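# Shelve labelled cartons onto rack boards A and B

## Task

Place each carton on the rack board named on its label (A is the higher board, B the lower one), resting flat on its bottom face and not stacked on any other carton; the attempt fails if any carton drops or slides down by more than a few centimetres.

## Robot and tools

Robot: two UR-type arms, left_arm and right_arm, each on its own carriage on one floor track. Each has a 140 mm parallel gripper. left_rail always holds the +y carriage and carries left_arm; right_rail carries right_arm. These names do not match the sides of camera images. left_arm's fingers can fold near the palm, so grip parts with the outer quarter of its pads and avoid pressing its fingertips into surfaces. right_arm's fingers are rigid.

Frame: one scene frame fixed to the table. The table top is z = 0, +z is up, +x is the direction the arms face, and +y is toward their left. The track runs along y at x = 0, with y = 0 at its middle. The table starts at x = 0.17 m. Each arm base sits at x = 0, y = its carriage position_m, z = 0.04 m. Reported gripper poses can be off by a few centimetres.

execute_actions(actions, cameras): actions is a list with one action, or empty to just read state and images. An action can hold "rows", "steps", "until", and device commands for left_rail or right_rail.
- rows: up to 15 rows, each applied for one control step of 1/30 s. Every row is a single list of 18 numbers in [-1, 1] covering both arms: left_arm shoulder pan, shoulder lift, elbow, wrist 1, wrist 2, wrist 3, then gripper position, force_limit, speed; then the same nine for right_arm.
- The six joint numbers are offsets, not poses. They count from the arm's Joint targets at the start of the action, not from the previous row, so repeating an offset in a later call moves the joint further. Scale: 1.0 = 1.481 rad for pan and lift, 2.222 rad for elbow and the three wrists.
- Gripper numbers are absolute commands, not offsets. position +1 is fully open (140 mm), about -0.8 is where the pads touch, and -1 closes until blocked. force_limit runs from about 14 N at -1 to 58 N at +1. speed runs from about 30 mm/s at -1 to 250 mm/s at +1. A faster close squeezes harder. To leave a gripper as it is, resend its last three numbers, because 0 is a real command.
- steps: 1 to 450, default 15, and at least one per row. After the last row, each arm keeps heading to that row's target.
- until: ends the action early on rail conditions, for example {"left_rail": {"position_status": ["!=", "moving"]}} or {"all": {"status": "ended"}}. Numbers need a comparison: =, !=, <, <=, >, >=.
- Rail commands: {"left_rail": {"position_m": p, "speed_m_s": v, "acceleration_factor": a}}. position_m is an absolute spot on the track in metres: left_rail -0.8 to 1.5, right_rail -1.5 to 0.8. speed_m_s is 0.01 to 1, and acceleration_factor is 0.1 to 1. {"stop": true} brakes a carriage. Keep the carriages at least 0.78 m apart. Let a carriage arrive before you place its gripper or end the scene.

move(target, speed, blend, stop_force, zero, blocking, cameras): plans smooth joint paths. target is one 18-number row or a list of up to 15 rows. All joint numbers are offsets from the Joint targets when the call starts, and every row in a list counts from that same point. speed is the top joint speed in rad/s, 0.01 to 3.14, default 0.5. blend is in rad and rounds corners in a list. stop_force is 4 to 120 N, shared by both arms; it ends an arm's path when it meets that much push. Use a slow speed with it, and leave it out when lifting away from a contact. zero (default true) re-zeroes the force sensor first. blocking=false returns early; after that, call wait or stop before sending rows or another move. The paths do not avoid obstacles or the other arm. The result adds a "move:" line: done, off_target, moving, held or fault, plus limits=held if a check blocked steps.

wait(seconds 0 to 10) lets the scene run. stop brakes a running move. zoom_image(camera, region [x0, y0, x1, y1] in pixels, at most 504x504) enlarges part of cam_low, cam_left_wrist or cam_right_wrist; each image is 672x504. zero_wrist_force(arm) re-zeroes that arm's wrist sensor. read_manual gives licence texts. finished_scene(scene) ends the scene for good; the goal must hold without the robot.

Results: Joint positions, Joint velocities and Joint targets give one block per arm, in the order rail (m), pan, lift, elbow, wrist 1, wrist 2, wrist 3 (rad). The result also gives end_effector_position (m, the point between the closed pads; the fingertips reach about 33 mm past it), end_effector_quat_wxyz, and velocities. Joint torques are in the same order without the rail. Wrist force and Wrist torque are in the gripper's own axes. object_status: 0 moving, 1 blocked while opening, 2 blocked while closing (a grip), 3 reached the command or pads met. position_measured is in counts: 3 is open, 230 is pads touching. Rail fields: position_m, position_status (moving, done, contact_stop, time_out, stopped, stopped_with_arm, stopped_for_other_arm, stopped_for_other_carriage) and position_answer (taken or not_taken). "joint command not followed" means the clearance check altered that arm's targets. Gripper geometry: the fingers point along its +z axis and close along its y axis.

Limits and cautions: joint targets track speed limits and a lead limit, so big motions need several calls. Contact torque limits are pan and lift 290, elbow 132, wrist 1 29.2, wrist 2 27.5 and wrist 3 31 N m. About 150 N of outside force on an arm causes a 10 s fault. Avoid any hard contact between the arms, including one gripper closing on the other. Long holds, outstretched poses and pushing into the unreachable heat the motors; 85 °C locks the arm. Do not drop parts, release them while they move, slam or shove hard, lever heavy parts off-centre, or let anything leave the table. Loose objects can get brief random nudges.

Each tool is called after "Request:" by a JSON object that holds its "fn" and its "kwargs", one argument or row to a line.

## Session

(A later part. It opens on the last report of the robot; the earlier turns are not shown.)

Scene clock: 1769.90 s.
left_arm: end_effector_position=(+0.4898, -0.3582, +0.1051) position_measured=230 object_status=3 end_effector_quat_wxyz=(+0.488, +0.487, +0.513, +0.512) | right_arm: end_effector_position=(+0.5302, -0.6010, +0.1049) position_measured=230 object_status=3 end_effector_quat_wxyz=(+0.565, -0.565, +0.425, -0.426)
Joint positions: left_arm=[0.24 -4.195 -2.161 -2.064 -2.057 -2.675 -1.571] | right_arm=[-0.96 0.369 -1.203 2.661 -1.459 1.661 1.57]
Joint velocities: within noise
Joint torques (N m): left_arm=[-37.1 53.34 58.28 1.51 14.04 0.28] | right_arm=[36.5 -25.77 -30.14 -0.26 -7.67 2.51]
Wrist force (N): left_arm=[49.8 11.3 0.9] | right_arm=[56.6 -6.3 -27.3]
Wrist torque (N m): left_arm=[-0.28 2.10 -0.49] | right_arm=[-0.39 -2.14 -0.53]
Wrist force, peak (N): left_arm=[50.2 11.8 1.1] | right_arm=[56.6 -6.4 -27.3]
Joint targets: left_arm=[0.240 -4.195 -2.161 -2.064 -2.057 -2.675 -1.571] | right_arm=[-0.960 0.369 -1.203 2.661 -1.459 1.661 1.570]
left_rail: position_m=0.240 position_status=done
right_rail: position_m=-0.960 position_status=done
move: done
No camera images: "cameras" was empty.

Request:
{"fn": "move", "kwargs": {
  "target": [
    [0.009034,0.040869,-0.005466,-0.021774,0.009212,0,-1,-1,-1,0.016847,-0.075211,-0.008926,0.059055,0.014419,0,-1,-1,-1],
    [0.032241,0.090282,-0.020524,-0.03965,0.033092,0,-1,-1,-1,0.055669,-0.127095,-0.031556,0.116267,0.048707,0,-1,-1,-1],
    [0.068105,0.146036,-0.039696,-0.05764,0.068888,0,-1,-1,-1,0.103784,-0.159131,-0.063613,0.169676,0.092669,0,-1,-1,-1],
    [0.11331,0.20537,-0.058439,-0.078443,0.112652,0,-1,-1,-1,0.15147,-0.175782,-0.100964,0.218126,0.138086,0,-1,-1,-1],
    [0.162743,0.264952,-0.073146,-0.103449,0.159233,0,-1,-1,-1,0.191971,-0.182498,-0.139619,0.261257,0.178714,0,-1,-1,-1],
    [0.209491,0.32089,-0.081142,-0.132737,0.202284,0,-1,-1,-1,0.221492,-0.185717,-0.175731,0.299515,0.210283,0,-1,-1,-1],
    [0.244844,0.368727,-0.080691,-0.165072,0.234259,0,-1,-1,-1,0.239203,-0.192863,-0.205595,0.334141,0.2305,0,-1,-1,-1],
    [0.258289,0.403441,-0.07099,-0.19791,0.246412,0,-1,-1,-1,0.247236,-0.212346,-0.225647,0.367179,0.239045,0,-1,-1,-1]
  ],
  "speed": 0.13,
  "blend": 0.02,
  "cameras": ["cam_low","cam_left_wrist","cam_right_wrist"]
}}

Scene clock: 1917.50 s.
left_arm: end_effector_position=(+0.5849, -0.2171, +0.3710) position_measured=230 object_status=3 end_effector_quat_wxyz=(+0.529, +0.527, +0.471, +0.470) | right_arm: end_effector_position=(+0.5852, -0.4630, +0.3705) position_measured=230 object_status=3 end_effector_quat_wxyz=(+0.528, -0.527, +0.471, -0.471)
Joint positions: left_arm=[0.24 -3.813 -1.564 -2.221 -2.496 -2.127 -1.571] | right_arm=[-0.96 0.736 -1.517 2.159 -0.643 2.193 1.57]
Joint velocities: within noise
Joint torques (N m): left_arm=[-27.62 66.93 70.94 3.45 32.29 0.34] | right_arm=[35.28 -56.47 -72.22 -4.85 -7.26 2.49]
Wrist force (N): left_arm=[59.8 -8.5 10.8] | right_arm=[56.6 12.5 -23.7]
Wrist torque (N m): left_arm=[0.22 2.51 -0.21] | right_arm=[0.07 -2.51 -0.91]
Wrist force, peak (N): left_arm=[61.1 -7.1 11.2] | right_arm=[57.7 12.3 -24.0]
Joint targets: left_arm=[0.240 -3.813 -1.564 -2.221 -2.496 -2.127 -1.571] | right_arm=[-0.960 0.736 -1.517 2.159 -0.643 2.193 1.570]
left_rail: position_m=0.240 position_status=done
right_rail: position_m=-0.960 position_status=done
move: done
camera_calibration:
cam_left_wrist: T_world_to_cam=[[-0.0195909, 0.0015161, 0.999807, -0.350141], [-0.443575, -0.896207, -0.00733272, 0.0637537], [0.896023, -0.443633, 0.01823, -0.444338], [0, 0, 0, 1]] pos_world=[0.419557, -0.139456, 0.358641]
cam_right_wrist: T_world_to_cam=[[-0.0146678, 0.0207703, -0.999677, 0.395597], [-0.415728, 0.909146, 0.0249891, 0.656806], [0.909371, 0.41596, -0.00470042, -0.16173], [0, 0, 0, 1]] pos_world=[0.425928, -0.538075, 0.378296]

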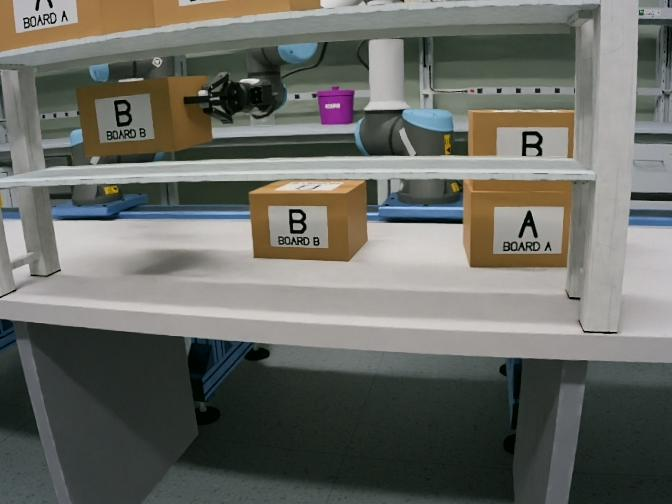

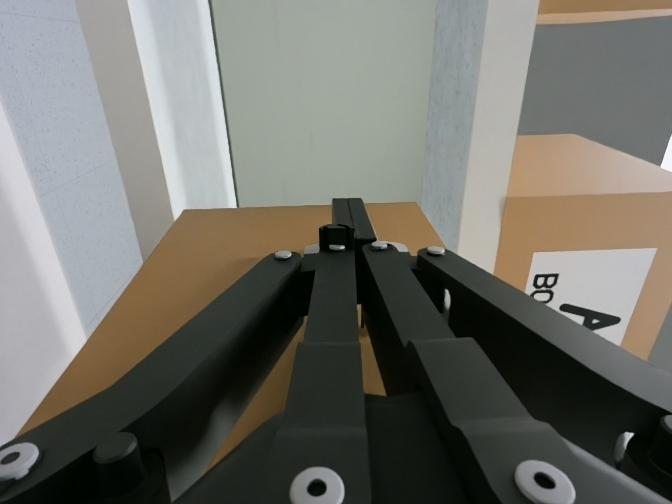

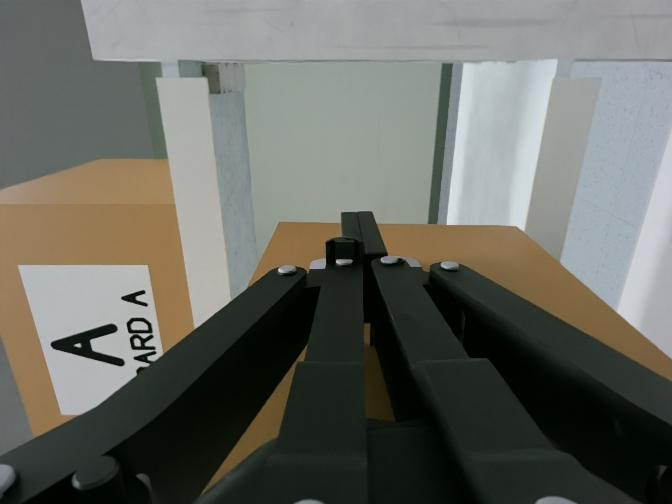

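Request:
{"fn": "move", "kwargs": {
  "target": [
    [0.02491,-0.017302,0.01165,-0.000118,0.016603,0,-1,-1,-1,-0.024973,0.015398,-0.011169,0.000906,-0.016645,0,-1,-1,-1],
    [0.047845,-0.035461,0.024307,-0.000671,0.03189,0,-1,-1,-1,-0.0482,0.031714,-0.02334,0.002202,-0.032126,0,-1,-1,-1],
    [0.068953,-0.054334,0.03792,-0.001706,0.045958,0,-1,-1,-1,-0.069787,0.048822,-0.03647,0.003929,-0.046514,0,-1,-1,-1],
    [0.088377,-0.0738,0.052447,-0.003258,0.058905,0,-1,-1,-1,-0.089839,0.066616,-0.050525,0.006124,-0.059879,0,-1,-1,-1],
    [0.122754,-0.114131,0.084099,-0.008029,0.081818,0,-1,-1,-1,-0.125768,0.103922,-0.081287,0.012021,-0.083827,0,-1,-1,-1],
    [0.149628,-0.152167,0.115734,-0.014369,0.099729,0,-1,-1,-1,-0.154262,0.139592,-0.112177,0.019227,-0.102818,0,-1,-1,-1]
  ],
  "speed": 0.09,
  "blend": 0.02,
  "cameras": ["cam_low"]
}}

Scene clock: 1984.20 s.
left_arm: end_effector_position=(+0.8036, -0.2169, +0.3713) position_measured=230 object_status=3 end_effector_quat_wxyz=(+0.528, +0.527, +0.470, +0.471) | right_arm: end_effector_position=(+0.8040, -0.4633, +0.3706) position_measured=230 object_status=3 end_effector_quat_wxyz=(+0.528, -0.528, +0.471, -0.471)
Joint positions: left_arm=[0.24 -3.591 -1.789 -1.965 -2.528 -1.906 -1.571] | right_arm=[-0.96 0.507 -1.311 1.91 -0.6 1.964 1.57]
Joint velocities: within noise
Joint torques (N m): left_arm=[-37.59 48.17 64.87 2.28 29.67 -0.2] | right_arm=[15.84 -55.48 -65.41 -4.6 -22.94 2.62]
Wrist force (N): left_arm=[54.0 -7.9 9.8] | right_arm=[50.6 11.3 -22.7]
Wrist torque (N m): left_arm=[0.27 2.35 -0.21] | right_arm=[0.00 -2.29 -0.88]
Wrist force, peak (N): left_arm=[65.3 -7.9 11.8] | right_arm=[62.0 12.7 -26.2]
Joint targets: left_arm=[0.240 -3.591 -1.789 -1.964 -2.528 -1.906 -1.571] | right_arm=[-0.960 0.507 -1.311 1.910 -0.600 1.964 1.570]
left_rail: position_m=0.240 position_status=done
right_rail: position_m=-0.960 position_status=done
move: done; blend cut to 0.0172 rad at target 1, 0.016 rad at target 2, 0.016 rad at target 3, 0.0161 rad at target 4
Images, in order (width x height): cam_low 672x504.

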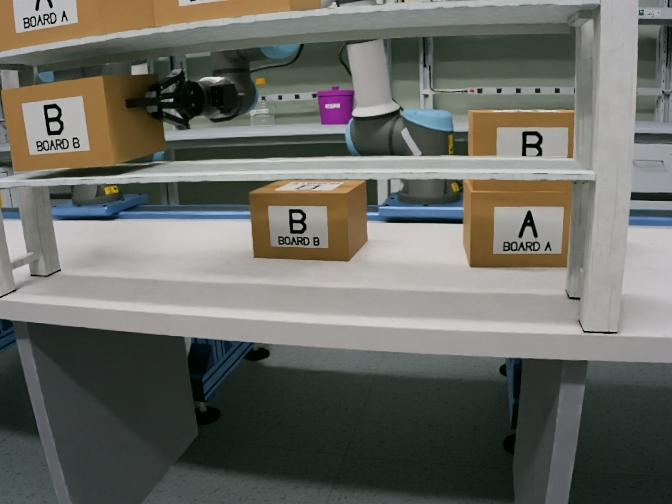

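Request:
{"fn": "move", "kwargs": {
  "target": [
    [0,-0.014087,-0.00725,0.016639,0,0,-1,-1,-1,0,0.013542,0.007099,-0.016125,0,0,-1,-1,-1],
    [0,-0.028978,-0.013986,0.033301,0,0,-1,-1,-1,0,0.027837,0.013689,-0.032243,0,0,-1,-1,-1]
  ],
  "speed": 0.018,
  "blend": 0.01,
  "stop_force": 8,
  "cameras": ["cam_low"]
}}

Scene clock: 2008.67 s.
left_arm: end_effector_position=(+0.8038, -0.2169, +0.3492) position_measured=230 object_status=3 end_effector_quat_wxyz=(+0.528, +0.527, +0.470, +0.471) | right_arm: end_effector_position=(+0.8042, -0.4633, +0.3487) position_measured=230 object_status=3 end_effector_quat_wxyz=(+0.528, -0.528, +0.471, -0.471)
Joint positions: left_arm=[0.24 -3.591 -1.812 -1.982 -2.487 -1.906 -1.571] | right_arm=[-0.96 0.507 -1.288 1.927 -0.64 1.964 1.57]
Joint velocities: within noise
Joint torques (N m): left_arm=[-44.88 86.93 60.1 1.85 28.27 0.1] | right_arm=[18.7 -77.19 -60.94 -3.68 -21.69 2.92]
Wrist force (N): left_arm=[54.4 -2.6 10.0] | right_arm=[52.7 5.6 -22.8]
Wrist torque (N m): left_arm=[0.08 2.38 -0.28] | right_arm=[-0.09 -2.47 -0.77]
Wrist force, peak (N): left_arm=[56.9 1.5 8.0] | right_arm=[53.0 1.0 -26.4]
Joint targets: left_arm=[0.240 -3.591 -1.812 -1.982 -2.487 -1.906 -1.571] | right_arm=[-0.960 0.507 -1.288 1.927 -0.640 1.964 1.570]
left_rail: position_m=0.240 position_status=done
right_rail: position_m=-0.960 position_status=done
move: contact (left_arm, right_arm); path passed 0 of 2 targets; left_arm: the wrist 1 is farthest, 0.033 rad from its target; right_arm: the wrist 1 is farthest, 0.032 rad from its target
Images, in order (width x height): cam_low 672x504.

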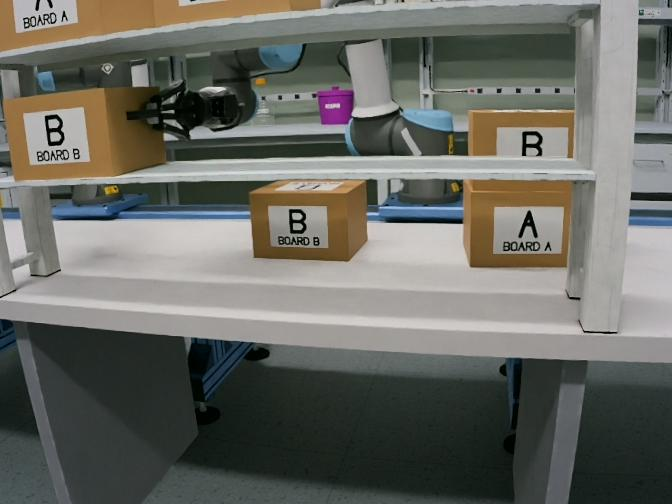

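Request:
{"fn": "move", "kwargs": {
  "target": [0,-0.001057,-0.000544,0.001248,0,0,-1,-1,-1,0,0.001016,0.000532,-0.001209,0,0,-1,-1,-1],
  "speed": 0.01,
  "stop_force": 10,
  "cameras": ["cam_left_wrist","cam_right_wrist"]
}}

Scene clock: 2015.20 s.
left_arm: end_effector_position=(+0.8038, -0.2168, +0.3477) position_measured=230 object_status=3 end_effector_quat_wxyz=(+0.529, +0.527, +0.470, +0.471) | right_arm: end_effector_position=(+0.8042, -0.4633, +0.3472) position_measured=230 object_status=3 end_effector_quat_wxyz=(+0.528, -0.528, +0.471, -0.471)
Joint positions: left_arm=[0.24 -3.591 -1.814 -1.983 -2.484 -1.906 -1.571] | right_arm=[-0.96 0.507 -1.287 1.928 -0.642 1.964 1.57]
Joint velocities: within noise
Joint torques (N m): left_arm=[-56.76 39.53 35.91 5.03 28.54 0] | right_arm=[19.66 -53.06 -48.35 -14.93 -21.68 2.57]
Wrist force (N): left_arm=[54.6 4.1 5.8] | right_arm=[52.1 7.6 -24.9]
Wrist torque (N m): left_arm=[-0.13 2.35 -0.37] | right_arm=[-0.03 -2.45 -0.83]
Wrist force, peak (N): left_arm=[56.2 -0.7 9.7] | right_arm=[53.0 0.9 -26.0]
Joint targets: left_arm=[0.240 -3.591 -1.814 -1.983 -2.484 -1.906 -1.571] | right_arm=[-0.960 0.507 -1.287 1.928 -0.642 1.964 1.570]
left_rail: position_m=0.240 position_status=done
right_rail: position_m=-0.960 position_status=done
move: done
camera_calibration:
cam_left_wrist: T_world_to_cam=[[-0.0198577, 0.00120338, 0.999802, -0.322426], [-0.443523, -0.89623, -0.00773039, 0.161003], [0.896043, -0.443589, 0.0183308, -0.640094], [0, 0, 0, 1]] pos_world=[0.638557, -0.139255, 0.33534]
cam_right_wrist: T_world_to_cam=[[-0.0145857, 0.0205882, -0.999682, 0.375374], [-0.415729, 0.909151, 0.0247893, 0.74878], [0.909371, 0.415958, -0.00470147, -0.360868], [0, 0, 0, 1]] pos_world=[0.644928, -0.538375, 0.354996]
Images, in order (width x height): cam_left_wrist 672x504, cam_right_wrist 672x504.

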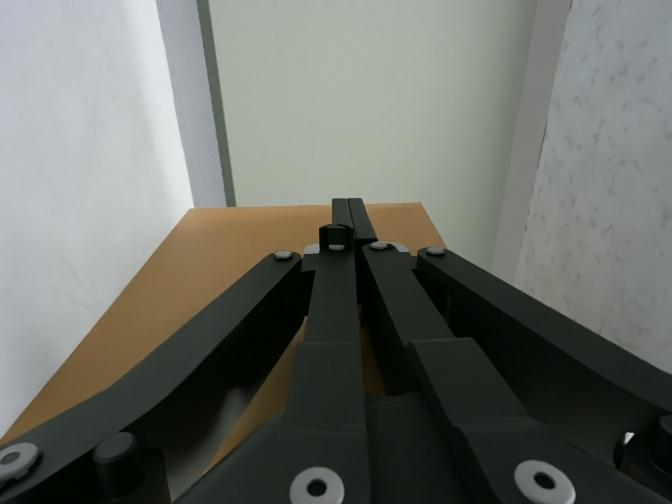

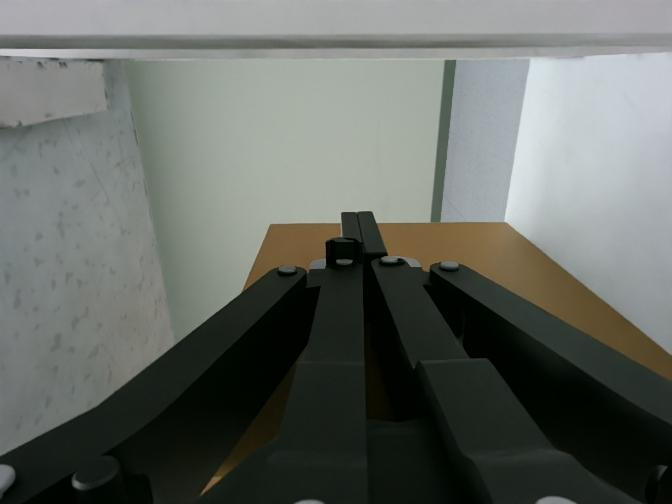

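Request:
{"fn": "wait", "kwargs": {
  "seconds": 0.2,
  "cameras": ["cam_low"]
}}

Request:
{"fn": "zoom_image", "kwargs": {
  "camera": "cam_low",
  "region": [0, 60, 200, 210]
}}

Scene clock: 2027.87 s.
left_arm: end_effector_position=(+0.8038, -0.2168, +0.3477) position_measured=230 object_status=3 end_effector_quat_wxyz=(+0.529, +0.527, +0.470, +0.471) | right_arm: end_effector_position=(+0.8042, -0.4633, +0.3472) position_measured=230 object_status=3 end_effector_quat_wxyz=(+0.528, -0.528, +0.471, -0.471)
Joint positions: left_arm=[0.24 -3.591 -1.814 -1.983 -2.484 -1.906 -1.571] | right_arm=[-0.96 0.507 -1.287 1.928 -0.642 1.964 1.57]
Joint velocities: within noise
Joint torques (N m): left_arm=[-64.55 40.07 37.1 1.11 27.98 -0.08] | right_arm=[20.38 -53.97 -50.93 -11.51 -21.8 2.5]
Wrist force (N): left_arm=[54.7 3.8 6.0] | right_arm=[52.1 7.8 -24.6]
Wrist torque (N m): left_arm=[-0.10 2.30 -0.38] | right_arm=[-0.06 -2.42 -0.83]
Wrist force, peak (N): left_arm=[55.4 4.8 6.1] | right_arm=[52.4 7.9 -24.7]
Joint targets: left_arm=[0.240 -3.591 -1.814 -1.983 -2.484 -1.906 -1.571] | right_arm=[-0.960 0.507 -1.287 1.928 -0.642 1.964 1.570]
Tool commands: left_gripper/position=-1.0 left_gripper/force_limit=-1.0 left_gripper/speed=-1.0 right_gripper/position=-1.0 right_gripper/force_limit=-1.0 right_gripper/speed=-1.0
left_rail: position_m=0.240 position_status=done
right_rail: position_m=-0.960 position_status=done
wait: 0.20 s; at rest from the start
Images, in order (width x height): cam_low 672x504.

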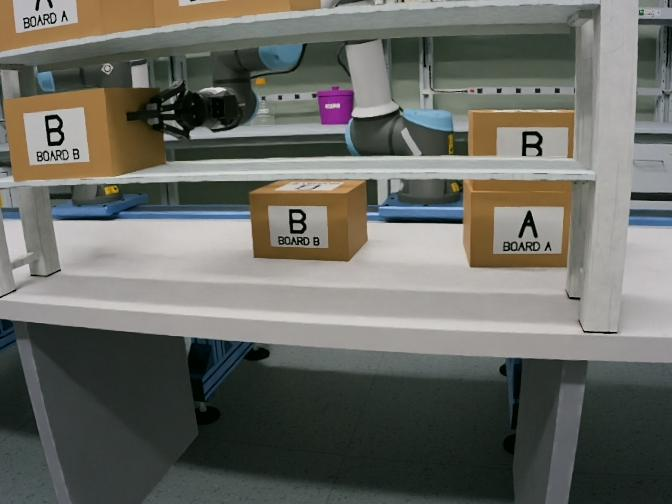

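Scaled by 2.520.

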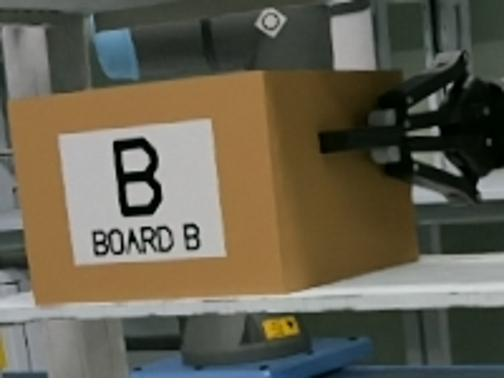

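Request:
{"fn": "move", "kwargs": {
  "target": [0,0,0,0,0,0,-1,-1,-1,0,0.000745,0.00039,-0.000887,0,0,-1,-1,-1],
  "speed": 0.01,
  "stop_force": 10,
  "cameras": []
}}

Scene clock: 2036.47 s.
left_arm: end_effector_position=(+0.8038, -0.2168, +0.3477) position_measured=230 object_status=3 end_effector_quat_wxyz=(+0.529, +0.527, +0.470, +0.471) | right_arm: end_effector_position=(+0.8042, -0.4633, +0.3464) position_measured=230 object_status=3 end_effector_quat_wxyz=(+0.528, -0.527, +0.471, -0.471)
Joint positions: left_arm=[0.24 -3.591 -1.814 -1.983 -2.484 -1.906 -1.571] | right_arm=[-0.96 0.507 -1.286 1.929 -0.644 1.964 1.57]
Joint velocities: within noise
Joint torques (N m): left_arm=[-62.43 39.72 37.96 0.98 27.79 -0.23] | right_arm=[20.32 -60.69 -52.01 -4.89 -21.74 2.64]
Wrist force (N): left_arm=[55.4 4.3 8.1] | right_arm=[53.9 -4.5 -29.0]
Wrist torque (N m): left_arm=[-0.09 2.32 -0.38] | right_arm=[-0.47 -2.60 -0.62]
Wrist force, peak (N): left_arm=[55.4 4.3 8.1] | right_arm=[54.4 -4.0 -29.1]
Joint targets: left_arm=[0.240 -3.591 -1.814 -1.983 -2.484 -1.906 -1.571] | right_arm=[-0.960 0.507 -1.286 1.929 -0.644 1.964 1.570]
left_rail: position_m=0.240 position_status=done
right_rail: position_m=-0.960 position_status=done
move: contact (right_arm)
No camera images: "cameras" was empty.

Request:
{"fn": "move", "kwargs": {
  "target": [
    [0.02271,0.014437,-0.012647,0.003024,0.015136,0,-1,-1,-1,-0.021055,-0.014955,0.013581,-0.003613,-0.014033,0,-1,-1,-1],
    [-0.001969,0.0524,-0.044588,0.009662,-0.001313,0,-1,-1,-1,0.005621,-0.050518,0.044709,-0.011037,0.003746,0,-1,-1,-1],
    [-0.031618,0.08908,-0.073806,0.014432,-0.021074,0,-1,-1,-1,0.036972,-0.08439,0.073046,-0.016798,0.024642,0,-1,-1,-1],
    [-0.066237,0.124478,-0.100301,0.017334,-0.044149,0,-1,-1,-1,0.072998,-0.116573,0.098593,-0.020895,0.048654,0,-1,-1,-1],
    [-0.105827,0.158594,-0.124074,0.018369,-0.070536,0,-1,-1,-1,0.1137,-0.147065,0.121349,-0.023328,0.075783,0,-1,-1,-1]
  ],
  "speed": [0.022,0.15,0.15,0.15,0.15],
  "blend": [0.005,0.02,0.02,0.02,0],
  "cameras": ["cam_low","cam_left_wrist","cam_right_wrist"]
}}

Request:
{"fn": "execute_actions", "kwargs": {
  "actions": [
    {"left_rail":{"position_m":0.62},"steps":150,"until":{"all":{"status":"ended"}}}
  ],
  "cameras": []
}}

Request:
{"fn": "execute_actions", "kwargs": {
  "actions": [
    {"right_rail":{"position_m":-0.58},"steps":150,"until":{"all":{"status":"ended"}}}
  ],
  "cameras": ["cam_low","cam_left_wrist","cam_right_wrist"]
}}

Scene clock: 2117.80 s.
left_arm: end_effector_position=(+0.6040, -0.1949, +0.3475) position_measured=230 object_status=3 end_effector_quat_wxyz=(+0.529, +0.527, +0.471, +0.471) | right_arm: end_effector_position=(+0.6043, -0.4852, +0.3466) position_measured=230 object_status=3 end_effector_quat_wxyz=(+0.528, -0.527, +0.471, -0.471)
Joint positions: left_arm=[0.24 -3.748 -1.579 -2.259 -2.444 -2.062 -1.571] | right_arm=[-0.96 0.675 -1.504 2.198 -0.696 2.132 1.57]
Joint velocities: within noise
Joint torques (N m): left_arm=[-14.61 62.02 31.11 6.8 -2.68 -0.06] | right_arm=[9.62 -56.11 -25.5 -6.63 3.7 2.7]
Wrist force (N): left_arm=[0.0 -0.5 0.2] | right_arm=[0.9 -0.5 -2.7]
Wrist torque (N m): left_arm=[-0.04 0.11 -0.28] | right_arm=[-0.85 -0.36 -0.34]
Wrist force, peak (N): left_arm=[55.7 4.2 8.4] | right_arm=[54.3 -2.9 -29.9]
Joint targets: left_arm=[0.240 -3.748 -1.579 -2.259 -2.444 -2.062 -1.571] | right_arm=[-0.960 0.676 -1.504 2.199 -0.696 2.133 1.570]
left_rail: position_m=0.240 position_status=done
right_rail: position_m=-0.960 position_status=done
move: done
camera_calibration:
cam_left_wrist: T_world_to_cam=[[-0.0197252, 0.00147193, 0.999804, -0.32625], [-0.443572, -0.896208, -0.00743182, 0.0918916], [0.896022, -0.443632, 0.0183308, -0.451252], [0, 0, 0, 1]] pos_world=[0.438657, -0.117356, 0.335141]
cam_right_wrist: T_world_to_cam=[[-0.0144857, 0.0208526, -0.999678, 0.372311], [-0.415733, 0.909143, 0.0249882, 0.685439], [0.909371, 0.415961, -0.00450043, -0.170091], [0, 0, 0, 1]] pos_world=[0.445028, -0.560175, 0.354297]

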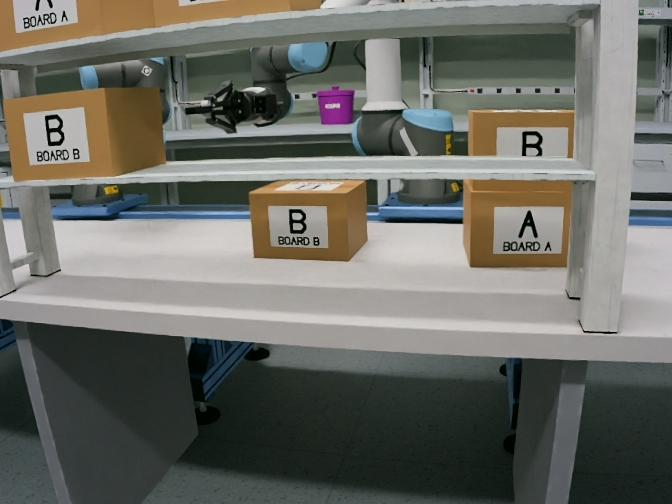

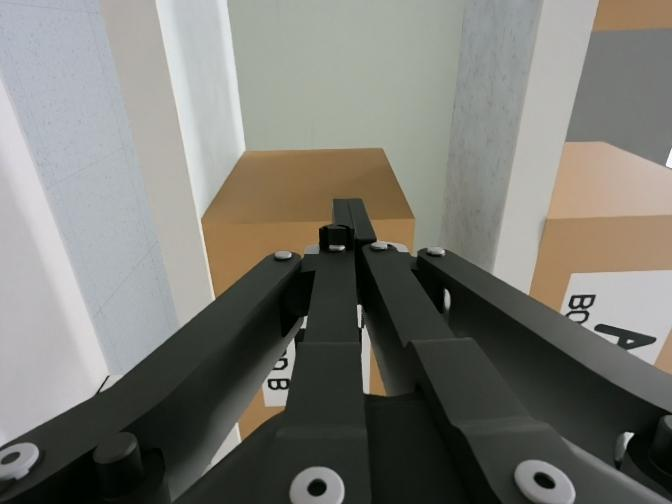

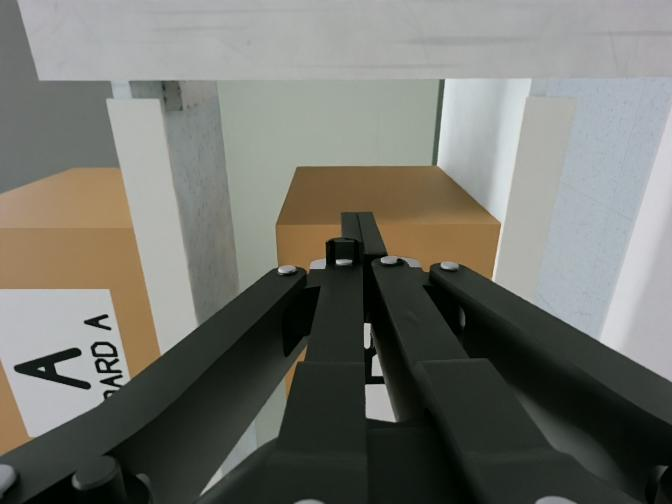

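Scene clock: 2119.60 s.
left_arm: end_effector_position=(+0.6038, +0.1850, +0.3475) position_measured=230 object_status=3 end_effector_quat_wxyz=(+0.529, +0.527, +0.471, +0.471) end_effector_velocity=(+0.000, +0.000, +0.000) end_effector_angular_velocity=(+0.000, +0.000, -0.001) | right_arm: end_effector_position=(+0.6042, -0.4852, +0.3466) position_measured=230 object_status=3 end_effector_quat_wxyz=(+0.528, -0.527, +0.471, -0.471)
Joint positions: left_arm=[0.62 -3.748 -1.579 -2.259 -2.444 -2.062 -1.571] | right_arm=[-0.96 0.676 -1.504 2.199 -0.696 2.133 1.57]
Joint velocities: left_arm=[0.001 -0.001 -0.001 0.001 0 0 0] | right_arm=[within noise]
Joint torques (N m): left_arm=[-11.97 44.2 44.34 3.28 -0.08 -0.33] | right_arm=[10.19 -57.34 -29.69 -5.74 3.48 2.78]
Wrist force (N): left_arm=[-0.3 -0.5 0.4] | right_arm=[1.4 -0.5 -2.4]
Wrist torque (N m): left_arm=[-0.03 0.19 -0.28] | right_arm=[-0.87 -0.45 -0.34]
Wrist force, peak (N): left_arm=[-1.9 -0.3 0.6] | right_arm=[1.2 -0.3 -3.1]
Joint targets: left_arm=[0.620 -3.748 -1.579 -2.259 -2.444 -2.062 -1.571] | right_arm=[-0.960 0.676 -1.504 2.199 -0.696 2.133 1.570]
Tool commands: left_gripper/position=-1.0 left_gripper/force_limit=-1.0 left_gripper/speed=-1.0 right_gripper/position=-1.0 right_gripper/force_limit=-1.0 right_gripper/speed=-1.0
left_rail: position_m=0.620 position_status=done
right_rail: position_m=-0.960 position_status=done
No camera images: "cameras" was empty.

Scene clock: 2121.40 s.
left_arm: end_effector_position=(+0.6038, +0.1851, +0.3475) position_measured=230 object_status=3 end_effector_quat_wxyz=(+0.529, +0.527, +0.471, +0.471) | right_arm: end_effector_position=(+0.6042, -0.1053, +0.3466) position_measured=230 object_status=3 end_effector_quat_wxyz=(+0.528, -0.527, +0.471, -0.471) end_effector_velocity=(+0.001, -0.001, +0.001) end_effector_angular_velocity=(+0.000, +0.000, -0.002)
Joint positions: left_arm=[0.62 -3.748 -1.579 -2.259 -2.444 -2.062 -1.571] | right_arm=[-0.58 0.676 -1.504 2.199 -0.696 2.133 1.57]
Joint velocities: left_arm=[within noise] | right_arm=[0.001 -0.002 -0.001 0 0.001 0 0]
Joint torques (N m): left_arm=[-8.46 21.09 50.77 0.79 1.77 0.11] | right_arm=[4.21 -32.46 -32.26 -4.51 -0.03 2.83]
Wrist force (N): left_arm=[-0.2 -0.4 0.3] | right_arm=[1.2 -0.4 -2.8]
Wrist torque (N m): left_arm=[-0.03 0.16 -0.28] | right_arm=[-0.82 -0.41 -0.34]
Wrist force, peak (N): left_arm=[-0.3 -0.7 0.4] | right_arm=[3.4 -0.6 -2.9]
Joint targets: left_arm=[0.620 -3.748 -1.579 -2.259 -2.444 -2.062 -1.571] | right_arm=[-0.580 0.676 -1.504 2.199 -0.696 2.133 1.570]
Tool commands: left_gripper/position=-1.0 left_gripper/force_limit=-1.0 left_gripper/speed=-1.0 right_gripper/position=-1.0 right_gripper/force_limit=-1.0 right_gripper/speed=-1.0
left_rail: position_m=0.620 position_status=done
right_rail: position_m=-0.580 position_status=done
camera_calibration:
cam_left_wrist: T_world_to_cam=[[-0.0197252, 0.00147193, 0.999804, -0.326813], [-0.443572, -0.896208, -0.00743182, 0.432452], [0.896022, -0.443632, 0.0183308, -0.282449], [0, 0, 0, 1]] pos_world=[0.438457, 0.262744, 0.335141]
cam_right_wrist: T_world_to_cam=[[-0.0144857, 0.0208526, -0.999678, 0.364386], [-0.415733, 0.909143, 0.0249882, 0.339972], [0.909371, 0.415961, -0.00450043, -0.327932], [0, 0, 0, 1]] pos_world=[0.444828, -0.180275, 0.354297]

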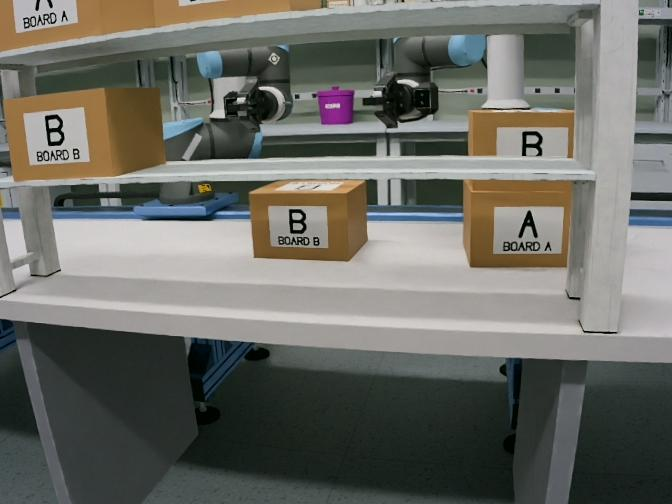

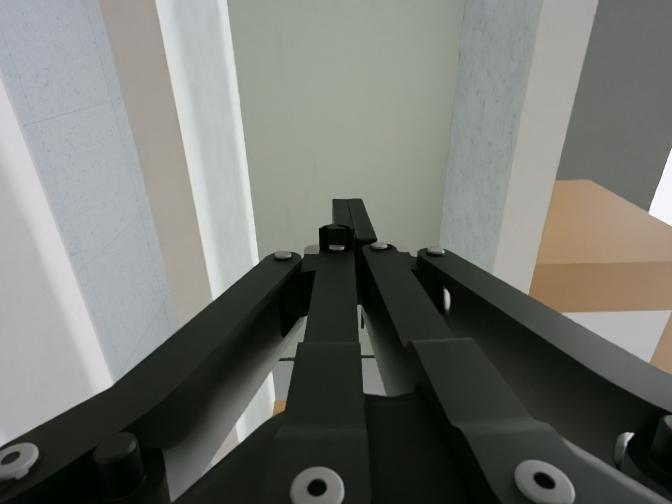

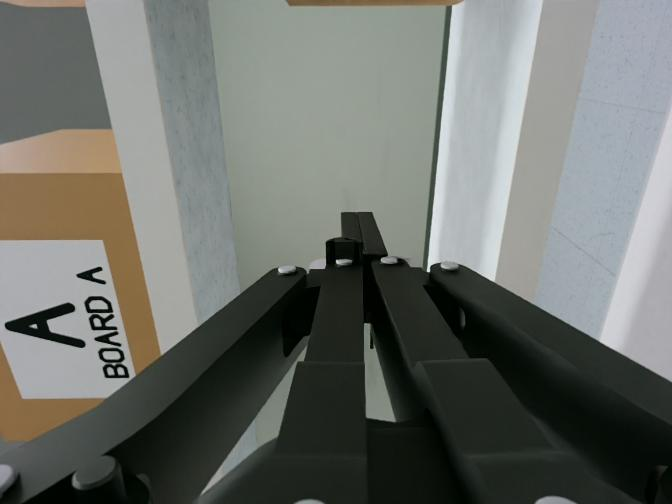

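Request:
{"fn": "move", "kwargs": {
  "target": [
    [-0.215936,-0.065729,-0.049823,0.093632,-0.166427,0,-1,-1,-1,0.040638,-0.059278,0.137972,-0.098462,0.004584,0,-1,-1,-1],
    [-0.215936,-0.174842,-0.067888,0.184424,-0.166427,0,-1,-1,-1,0.040638,0.072897,0.159444,-0.208031,0.004584,0,-1,-1,-1],
    [-0.215936,-0.292906,-0.074077,0.269304,-0.166427,0,-1,-1,-1,0.040638,0.219534,0.16693,-0.313253,0.004584,0,-1,-1,-1]
  ],
  "speed": [0.5,0.4,0.4],
  "blend": [0.05,0.05,0],
  "cameras": ["cam_left_wrist","cam_right_wrist"]
}}

Scene clock: 2156.40 s.
left_arm: end_effector_position=(+0.4520, +0.1591, +0.1052) position_measured=230 object_status=3 end_effector_quat_wxyz=(+0.517, +0.515, +0.484, +0.483) | right_arm: end_effector_position=(+0.4686, -0.1695, +0.1051) position_measured=230 object_status=3 end_effector_quat_wxyz=(+0.539, -0.539, +0.457, -0.458)
Joint positions: left_arm=[0.62 -4.068 -2.013 -2.423 -1.845 -2.432 -1.571] | right_arm=[-0.58 0.736 -1.179 2.57 -1.391 2.143 1.57]
Joint velocities: within noise
Joint torques (N m): left_arm=[-15.85 34.08 6.48 5.45 -2.43 0.18] | right_arm=[10.25 -35.23 -1.36 -6.25 3.45 2.44]
Wrist force (N): left_arm=[0.0 -0.3 0.5] | right_arm=[1.0 -0.6 -2.3]
Wrist torque (N m): left_arm=[0.00 0.11 -0.30] | right_arm=[-0.79 -0.36 -0.37]
Wrist force, peak (N): left_arm=[0.8 1.0 2.0] | right_arm=[1.5 -0.9 -3.7]
Joint targets: left_arm=[0.620 -4.068 -2.013 -2.423 -1.845 -2.432 -1.571] | right_arm=[-0.580 0.736 -1.179 2.570 -1.392 2.143 1.570]
left_rail: position_m=0.620 position_status=done
right_rail: position_m=-0.580 position_status=done
move: done
camera_calibration:
cam_left_wrist: T_world_to_cam=[[-0.0192559, 0.000912716, 0.999814, -0.087584], [-0.398296, -0.917232, -0.00683365, 0.322789], [0.917055, -0.398353, 0.0180257, -0.170208], [0, 0, 0, 1]] pos_world=[0.282969, 0.22835, 0.0928416]
cam_right_wrist: T_world_to_cam=[[-0.0155998, 0.0200558, -0.999677, 0.122709], [-0.460699, 0.887205, 0.0249885, 0.365413], [0.887419, 0.46094, -0.00460053, -0.161183], [0, 0, 0, 1]] pos_world=[0.313296, -0.252362, 0.112797]
Images, in order (width x height): cam_left_wrist 672x504, cam_right_wrist 672x504.

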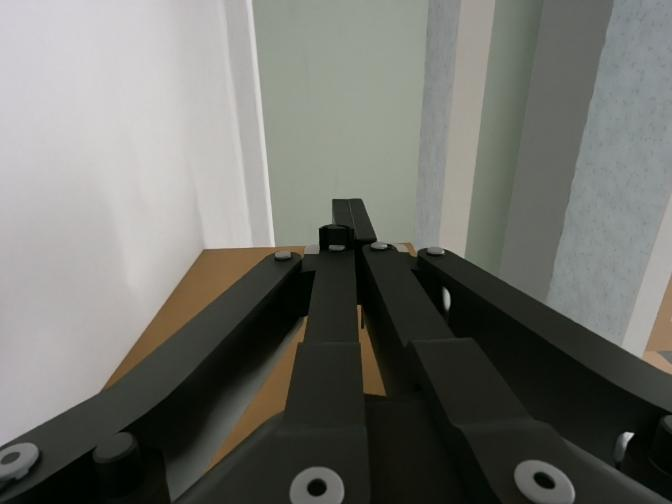

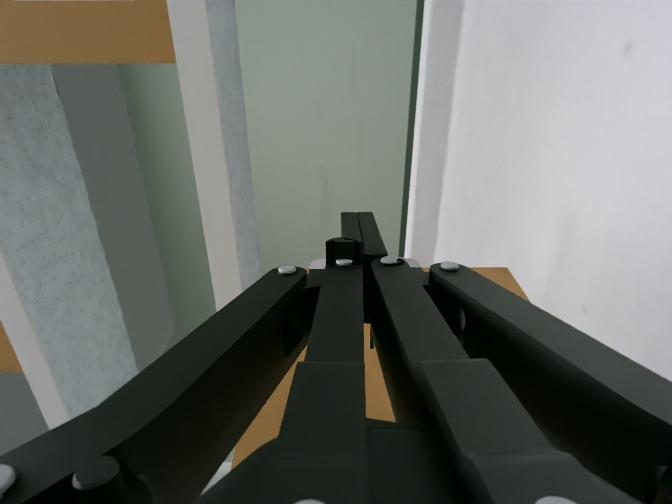

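Request:
{"fn": "move", "kwargs": {
  "target": [
    [-0.02583,-0.015163,0.026468,-0.016362,-0.017216,0,-1,-1,-1,0.044047,0.012131,-0.025214,0.017128,0.029358,0,-1,-1,-1],
    [-0.048529,-0.031015,0.053052,-0.03238,-0.032346,0,-1,-1,-1,0.082257,0.025367,-0.050512,0.033604,0.054826,0,-1,-1,-1]
  ],
  "speed": [0.05,0.018],
  "blend": 0.003,
  "stop_force": 8,
  "cameras": ["cam_left_wrist","cam_right_wrist"]
}}

Scene clock: 2187.47 s.
left_arm: end_effector_position=(+0.4536, +0.1274, +0.1051) position_measured=230 object_status=3 end_effector_quat_wxyz=(+0.517, +0.515, +0.484, +0.483) | right_arm: end_effector_position=(+0.4669, -0.1272, +0.1049) position_measured=230 object_status=3 end_effector_quat_wxyz=(+0.539, -0.539, +0.457, -0.458)
Joint positions: left_arm=[0.62 -4.107 -2.036 -2.362 -1.883 -2.472 -1.571] | right_arm=[-0.58 0.823 -1.153 2.491 -1.339 2.23 1.57]
Joint velocities: within noise
Joint torques (N m): left_arm=[10.3 81.25 15.23 4.69 -1.19 -0.04] | right_arm=[-11 -62.48 -4.19 -5.71 -5.24 2.69]
Wrist force (N): left_arm=[2.6 0.3 -1.0] | right_arm=[6.4 -2.8 -1.7]
Wrist torque (N m): left_arm=[0.07 0.09 -0.33] | right_arm=[-0.73 -0.19 -0.31]
Wrist force, peak (N): left_arm=[9.7 2.8 -2.5] | right_arm=[10.8 -1.6 -3.2]
Joint targets: left_arm=[0.620 -4.107 -2.036 -2.362 -1.883 -2.472 -1.571] | right_arm=[-0.580 0.823 -1.153 2.491 -1.339 2.230 1.570]
left_rail: position_m=0.620 position_status=done
right_rail: position_m=-0.580 position_status=done
move: contact (left_arm, right_arm); path passed 1 of 2 targets; left_arm: the elbow is farthest, 0.057 rad from its target; right_arm: the shoulder pan is farthest, 0.035 rad from its target
camera_calibration:
cam_left_wrist: T_world_to_cam=[[-0.0191646, 0.000872175, 0.999816, -0.0874424], [-0.398296, -0.917231, -0.00683445, 0.294442], [0.917057, -0.398354, 0.0179257, -0.184252], [0, 0, 0, 1]] pos_world=[0.284569, 0.19675, 0.0927415]
cam_right_wrist: T_world_to_cam=[[-0.0156867, 0.020013, -0.999677, 0.121748], [-0.460577, 0.887268, 0.0249899, 0.326945], [0.887481, 0.46082, -0.00470076, -0.179163], [0, 0, 0, 1]] pos_world=[0.311496, -0.209962, 0.112696]
Images, in order (width x height): cam_left_wrist 672x504, cam_right_wrist 672x504.

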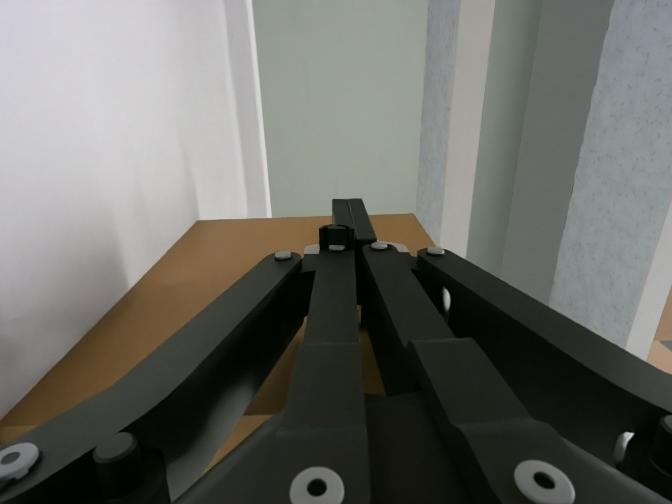

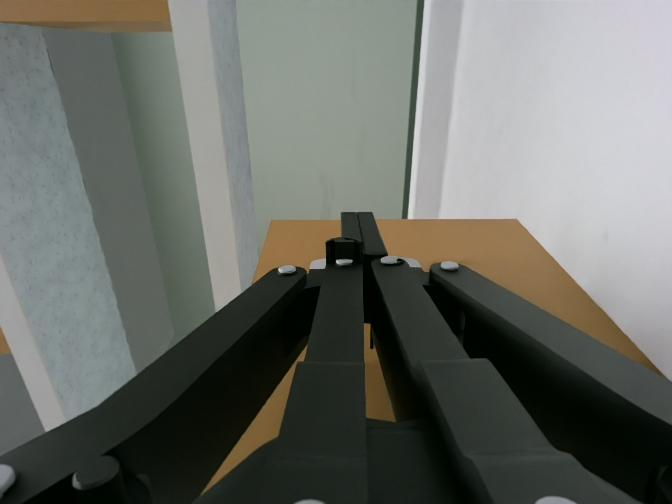

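Request:
{"fn": "move", "kwargs": {
  "target": [-0.003527,-0.0023,0.003916,-0.002383,-0.002351,0,-1,-1,-1,0.005672,0.001946,-0.003732,0.002435,0.00378,0,-1,-1,-1],
  "speed": 0.012,
  "stop_force": 55,
  "zero": false,
  "cameras": ["cam_left_wrist","cam_right_wrist"]
}}

Scene clock: 2215.03 s.
left_arm: end_effector_position=(+0.4537, +0.1243, +0.1050) position_measured=230 object_status=3 end_effector_quat_wxyz=(+0.516, +0.515, +0.484, +0.483) | right_arm: end_effector_position=(+0.4667, -0.1232, +0.1049) position_measured=230 object_status=3 end_effector_quat_wxyz=(+0.539, -0.539, +0.457, -0.458)
Joint positions: left_arm=[0.62 -4.111 -2.039 -2.356 -1.887 -2.476 -1.571] | right_arm=[-0.58 0.831 -1.15 2.484 -1.334 2.238 1.57]
Joint velocities: within noise
Joint torques (N m): left_arm=[-2.06 82.21 41.1 9.5 22.32 -0.47] | right_arm=[14.33 -58.55 -18.45 -6.02 -28.59 2.57]
Wrist force (N): left_arm=[49.6 6.7 -16.8] | right_arm=[54.9 -12.4 -0.9]
Wrist torque (N m): left_arm=[0.10 -1.64 -0.84] | right_arm=[-0.31 1.15 -0.16]
Wrist force, peak (N): left_arm=[55.6 9.7 -19.2] | right_arm=[58.4 -10.4 -2.1]
Joint targets: left_arm=[0.620 -4.111 -2.039 -2.356 -1.887 -2.476 -1.571] | right_arm=[-0.580 0.831 -1.150 2.484 -1.334 2.238 1.570]
left_rail: position_m=0.620 position_status=done
right_rail: position_m=-0.580 position_status=done
move: contact (left_arm, right_arm)
camera_calibration:
cam_left_wrist: T_world_to_cam=[[-0.0190222, 0.000695562, 0.999819, -0.0874439], [-0.39809, -0.91732, -0.00693575, 0.291515], [0.917149, -0.39815, 0.0177263, -0.185667], [0, 0, 0, 1]] pos_world=[0.28467, 0.19355, 0.0927411]
cam_right_wrist: T_world_to_cam=[[-0.0156797, 0.0200171, -0.999677, 0.121666], [-0.4603, 0.887412, 0.0249888, 0.323337], [0.887625, 0.460543, -0.0047005, -0.180884], [0, 0, 0, 1]] pos_world=[0.311297, -0.206064, 0.112696]
Images, in order (width x height): cam_left_wrist 672x504, cam_right_wrist 672x504.

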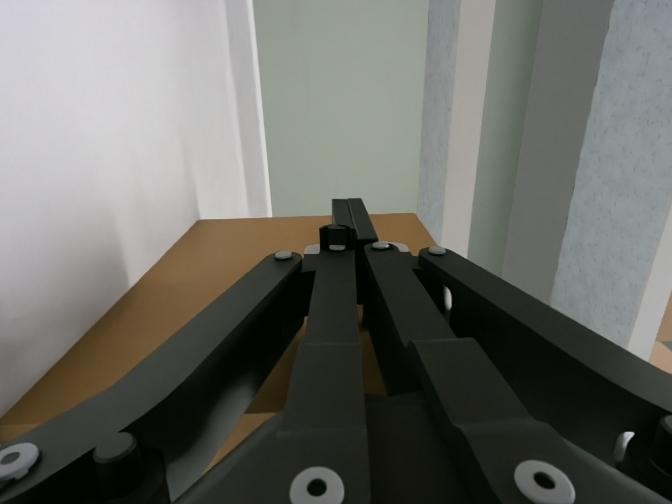

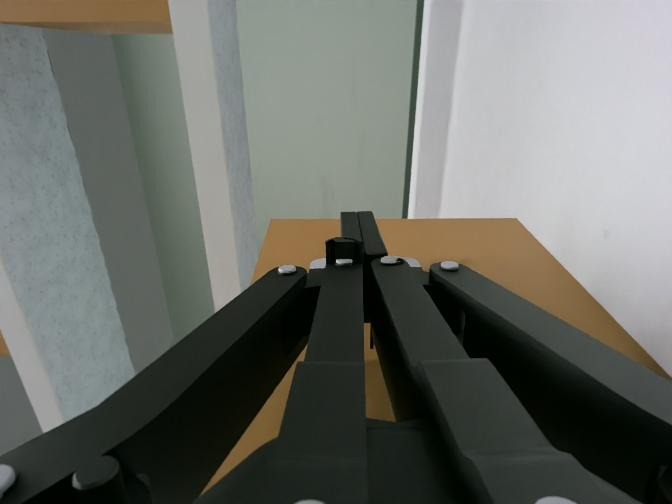

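Request:
{"fn": "move", "kwargs": {
  "target": [
    [0.003919,0.002556,-0.004351,0.002648,0.002612,0,-1,-1,-1,-0.006302,-0.002162,0.004147,-0.002706,-0.0042,0,-1,-1,-1],
    [0.037448,0.010052,-0.017282,0.010582,0.047462,0,-1,-1,-1,0.015086,0.003553,-0.006707,0.004339,0.032558,0,-1,-1,-1]
  ],
  "speed": [0.012,0.1],
  "cameras": ["cam_left_wrist","cam_right_wrist"]
}}

Request:
{"fn": "move", "kwargs": {
  "target": [-0.011101,-0.005914,0.010223,-0.006282,-0.007399,0,-1,-1,-1,0.013202,0.005498,-0.010163,0.006498,0.008799,0,-1,-1,-1],
  "speed": 0.018,
  "stop_force": 8,
  "cameras": ["cam_left_wrist","cam_right_wrist"]
}}

Scene clock: 2280.00 s.
left_arm: end_effector_position=(+0.4654, +0.1309, +0.1051) position_measured=230 object_status=3 end_effector_quat_wxyz=(+0.528, +0.527, +0.471, +0.470) | right_arm: end_effector_position=(+0.4655, -0.1310, +0.1049) position_measured=230 object_status=3 end_effector_quat_wxyz=(+0.528, -0.527, +0.471, -0.471)
Joint positions: left_arm=[0.62 -4.056 -2.024 -2.394 -1.864 -2.371 -1.571] | right_arm=[-0.58 0.853 -1.145 2.469 -1.325 2.31 1.57]
Joint velocities: within noise
Joint torques (N m): left_arm=[14.19 80.06 7.07 5.53 2.1 0.13] | right_arm=[12.78 -39.29 -19.31 1.13 3.01 2.12]
Wrist force (N): left_arm=[-0.2 -0.5 0.0] | right_arm=[0.9 -1.6 -2.2]
Wrist torque (N m): left_arm=[-0.05 0.15 -0.29] | right_arm=[-1.07 0.00 -0.32]
Wrist force, peak (N): left_arm=[53.1 7.8 -16.6] | right_arm=[55.1 -12.7 -1.0]
Joint targets: left_arm=[0.620 -4.056 -2.024 -2.394 -1.864 -2.370 -1.571] | right_arm=[-0.580 0.853 -1.145 2.469 -1.325 2.310 1.570]
left_rail: position_m=0.620 position_status=done
right_rail: position_m=-0.580 position_status=done
move: done
camera_calibration:
cam_left_wrist: T_world_to_cam=[[-0.0190968, 0.00159842, 0.999816, -0.0873251], [-0.443345, -0.896324, -0.00703506, 0.320559], [0.896148, -0.443398, 0.0178256, -0.178215], [0, 0, 0, 1]] pos_world=[0.300157, 0.208444, 0.092741]
cam_right_wrist: T_world_to_cam=[[-0.0147955, 0.0208236, -0.999674, 0.121479], [-0.415522, 0.909237, 0.0250896, 0.311698], [0.909463, 0.415758, -0.00479995, -0.192326], [0, 0, 0, 1]] pos_world=[0.306228, -0.205976, 0.112696]
Images, in order (width x height): cam_left_wrist 672x504, cam_right_wrist 672x504.

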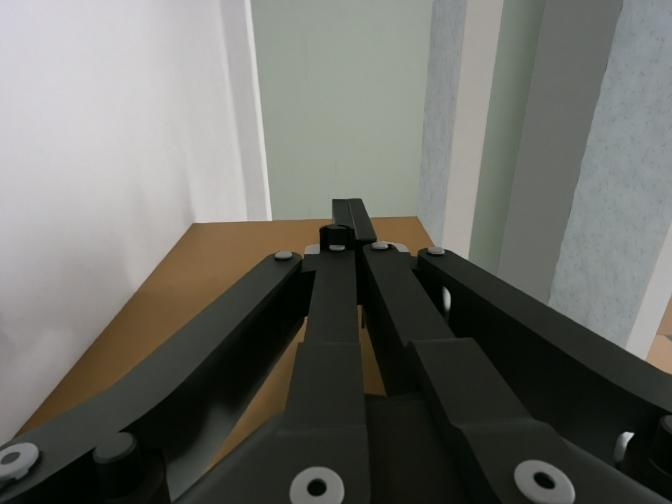

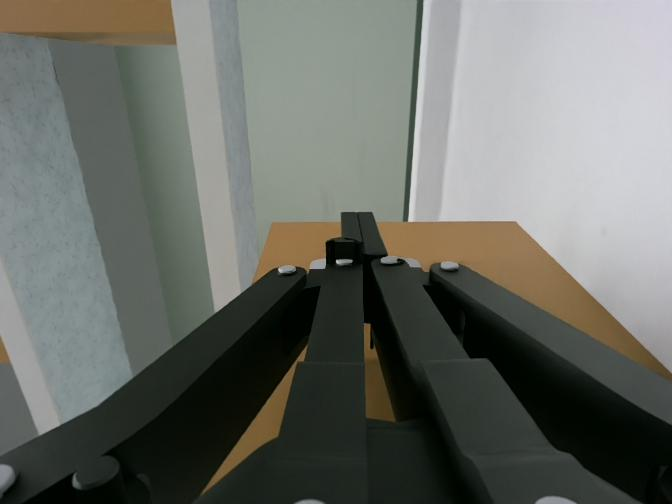

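Scene clock: 2281.93 s.
left_arm: end_effector_position=(+0.4655, +0.1250, +0.1050) position_measured=230 object_status=3 end_effector_quat_wxyz=(+0.528, +0.527, +0.471, +0.470) | right_arm: end_effector_position=(+0.4655, -0.1252, +0.1049) position_measured=230 object_status=3 end_effector_quat_wxyz=(+0.528, -0.527, +0.471, -0.471)
Joint positions: left_arm=[0.62 -4.064 -2.028 -2.383 -1.871 -2.379 -1.571] | right_arm=[-0.58 0.863 -1.141 2.458 -1.317 2.32 1.57]
Joint velocities: within noise
Joint torques (N m): left_arm=[11.14 80.14 9.32 5.64 3.36 -0.28] | right_arm=[-10.35 -62.58 -6.51 -5.38 -6.09 2.17]
Wrist force (N): left_arm=[5.5 0.4 0.9] | right_arm=[7.0 -6.0 -2.6]
Wrist torque (N m): left_arm=[-0.01 -0.06 -0.34] | right_arm=[-1.03 0.12 -0.26]
Wrist force, peak (N): left_arm=[11.8 3.0 -4.6] | right_arm=[11.8 -4.6 -4.7]
Joint targets: left_arm=[0.620 -4.064 -2.028 -2.383 -1.871 -2.379 -1.571] | right_arm=[-0.580 0.863 -1.141 2.458 -1.317 2.320 1.570]
left_rail: position_m=0.620 position_status=done
right_rail: position_m=-0.580 position_status=done
move: contact (left_arm, right_arm); left_arm: the elbow is farthest, 0.012 rad from its target; right_arm: the elbow is farthest, 0.012 rad from its target
camera_calibration:
cam_left_wrist: T_world_to_cam=[[-0.0190968, 0.00159842, 0.999816, -0.0873158], [-0.443345, -0.896324, -0.00703506, 0.31536], [0.896148, -0.443398, 0.0178256, -0.180786], [0, 0, 0, 1]] pos_world=[0.300157, 0.202644, 0.092741]
cam_right_wrist: T_world_to_cam=[[-0.0147908, 0.0208266, -0.999674, 0.121255], [-0.415319, 0.90933, 0.0250893, 0.306294], [0.909556, 0.415555, -0.0048, -0.194849], [0, 0, 0, 1]] pos_world=[0.306229, -0.200077, 0.112596]
Images, in order (width x height): cam_left_wrist 672x504, cam_right_wrist 672x504.

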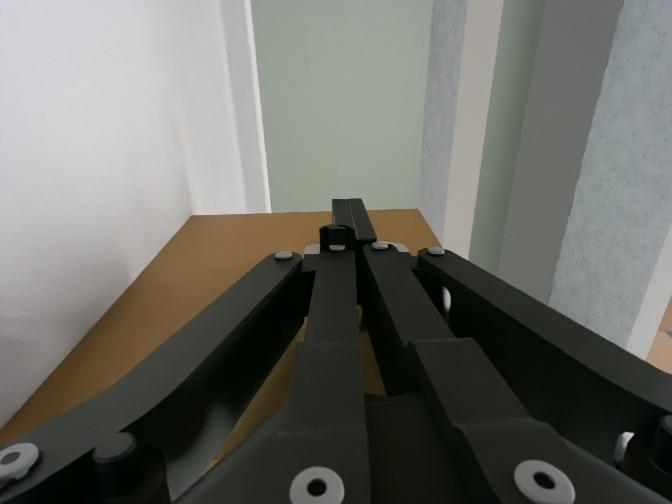

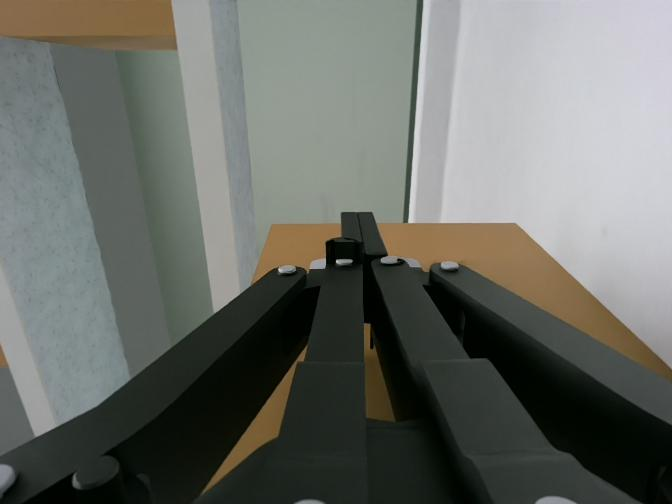

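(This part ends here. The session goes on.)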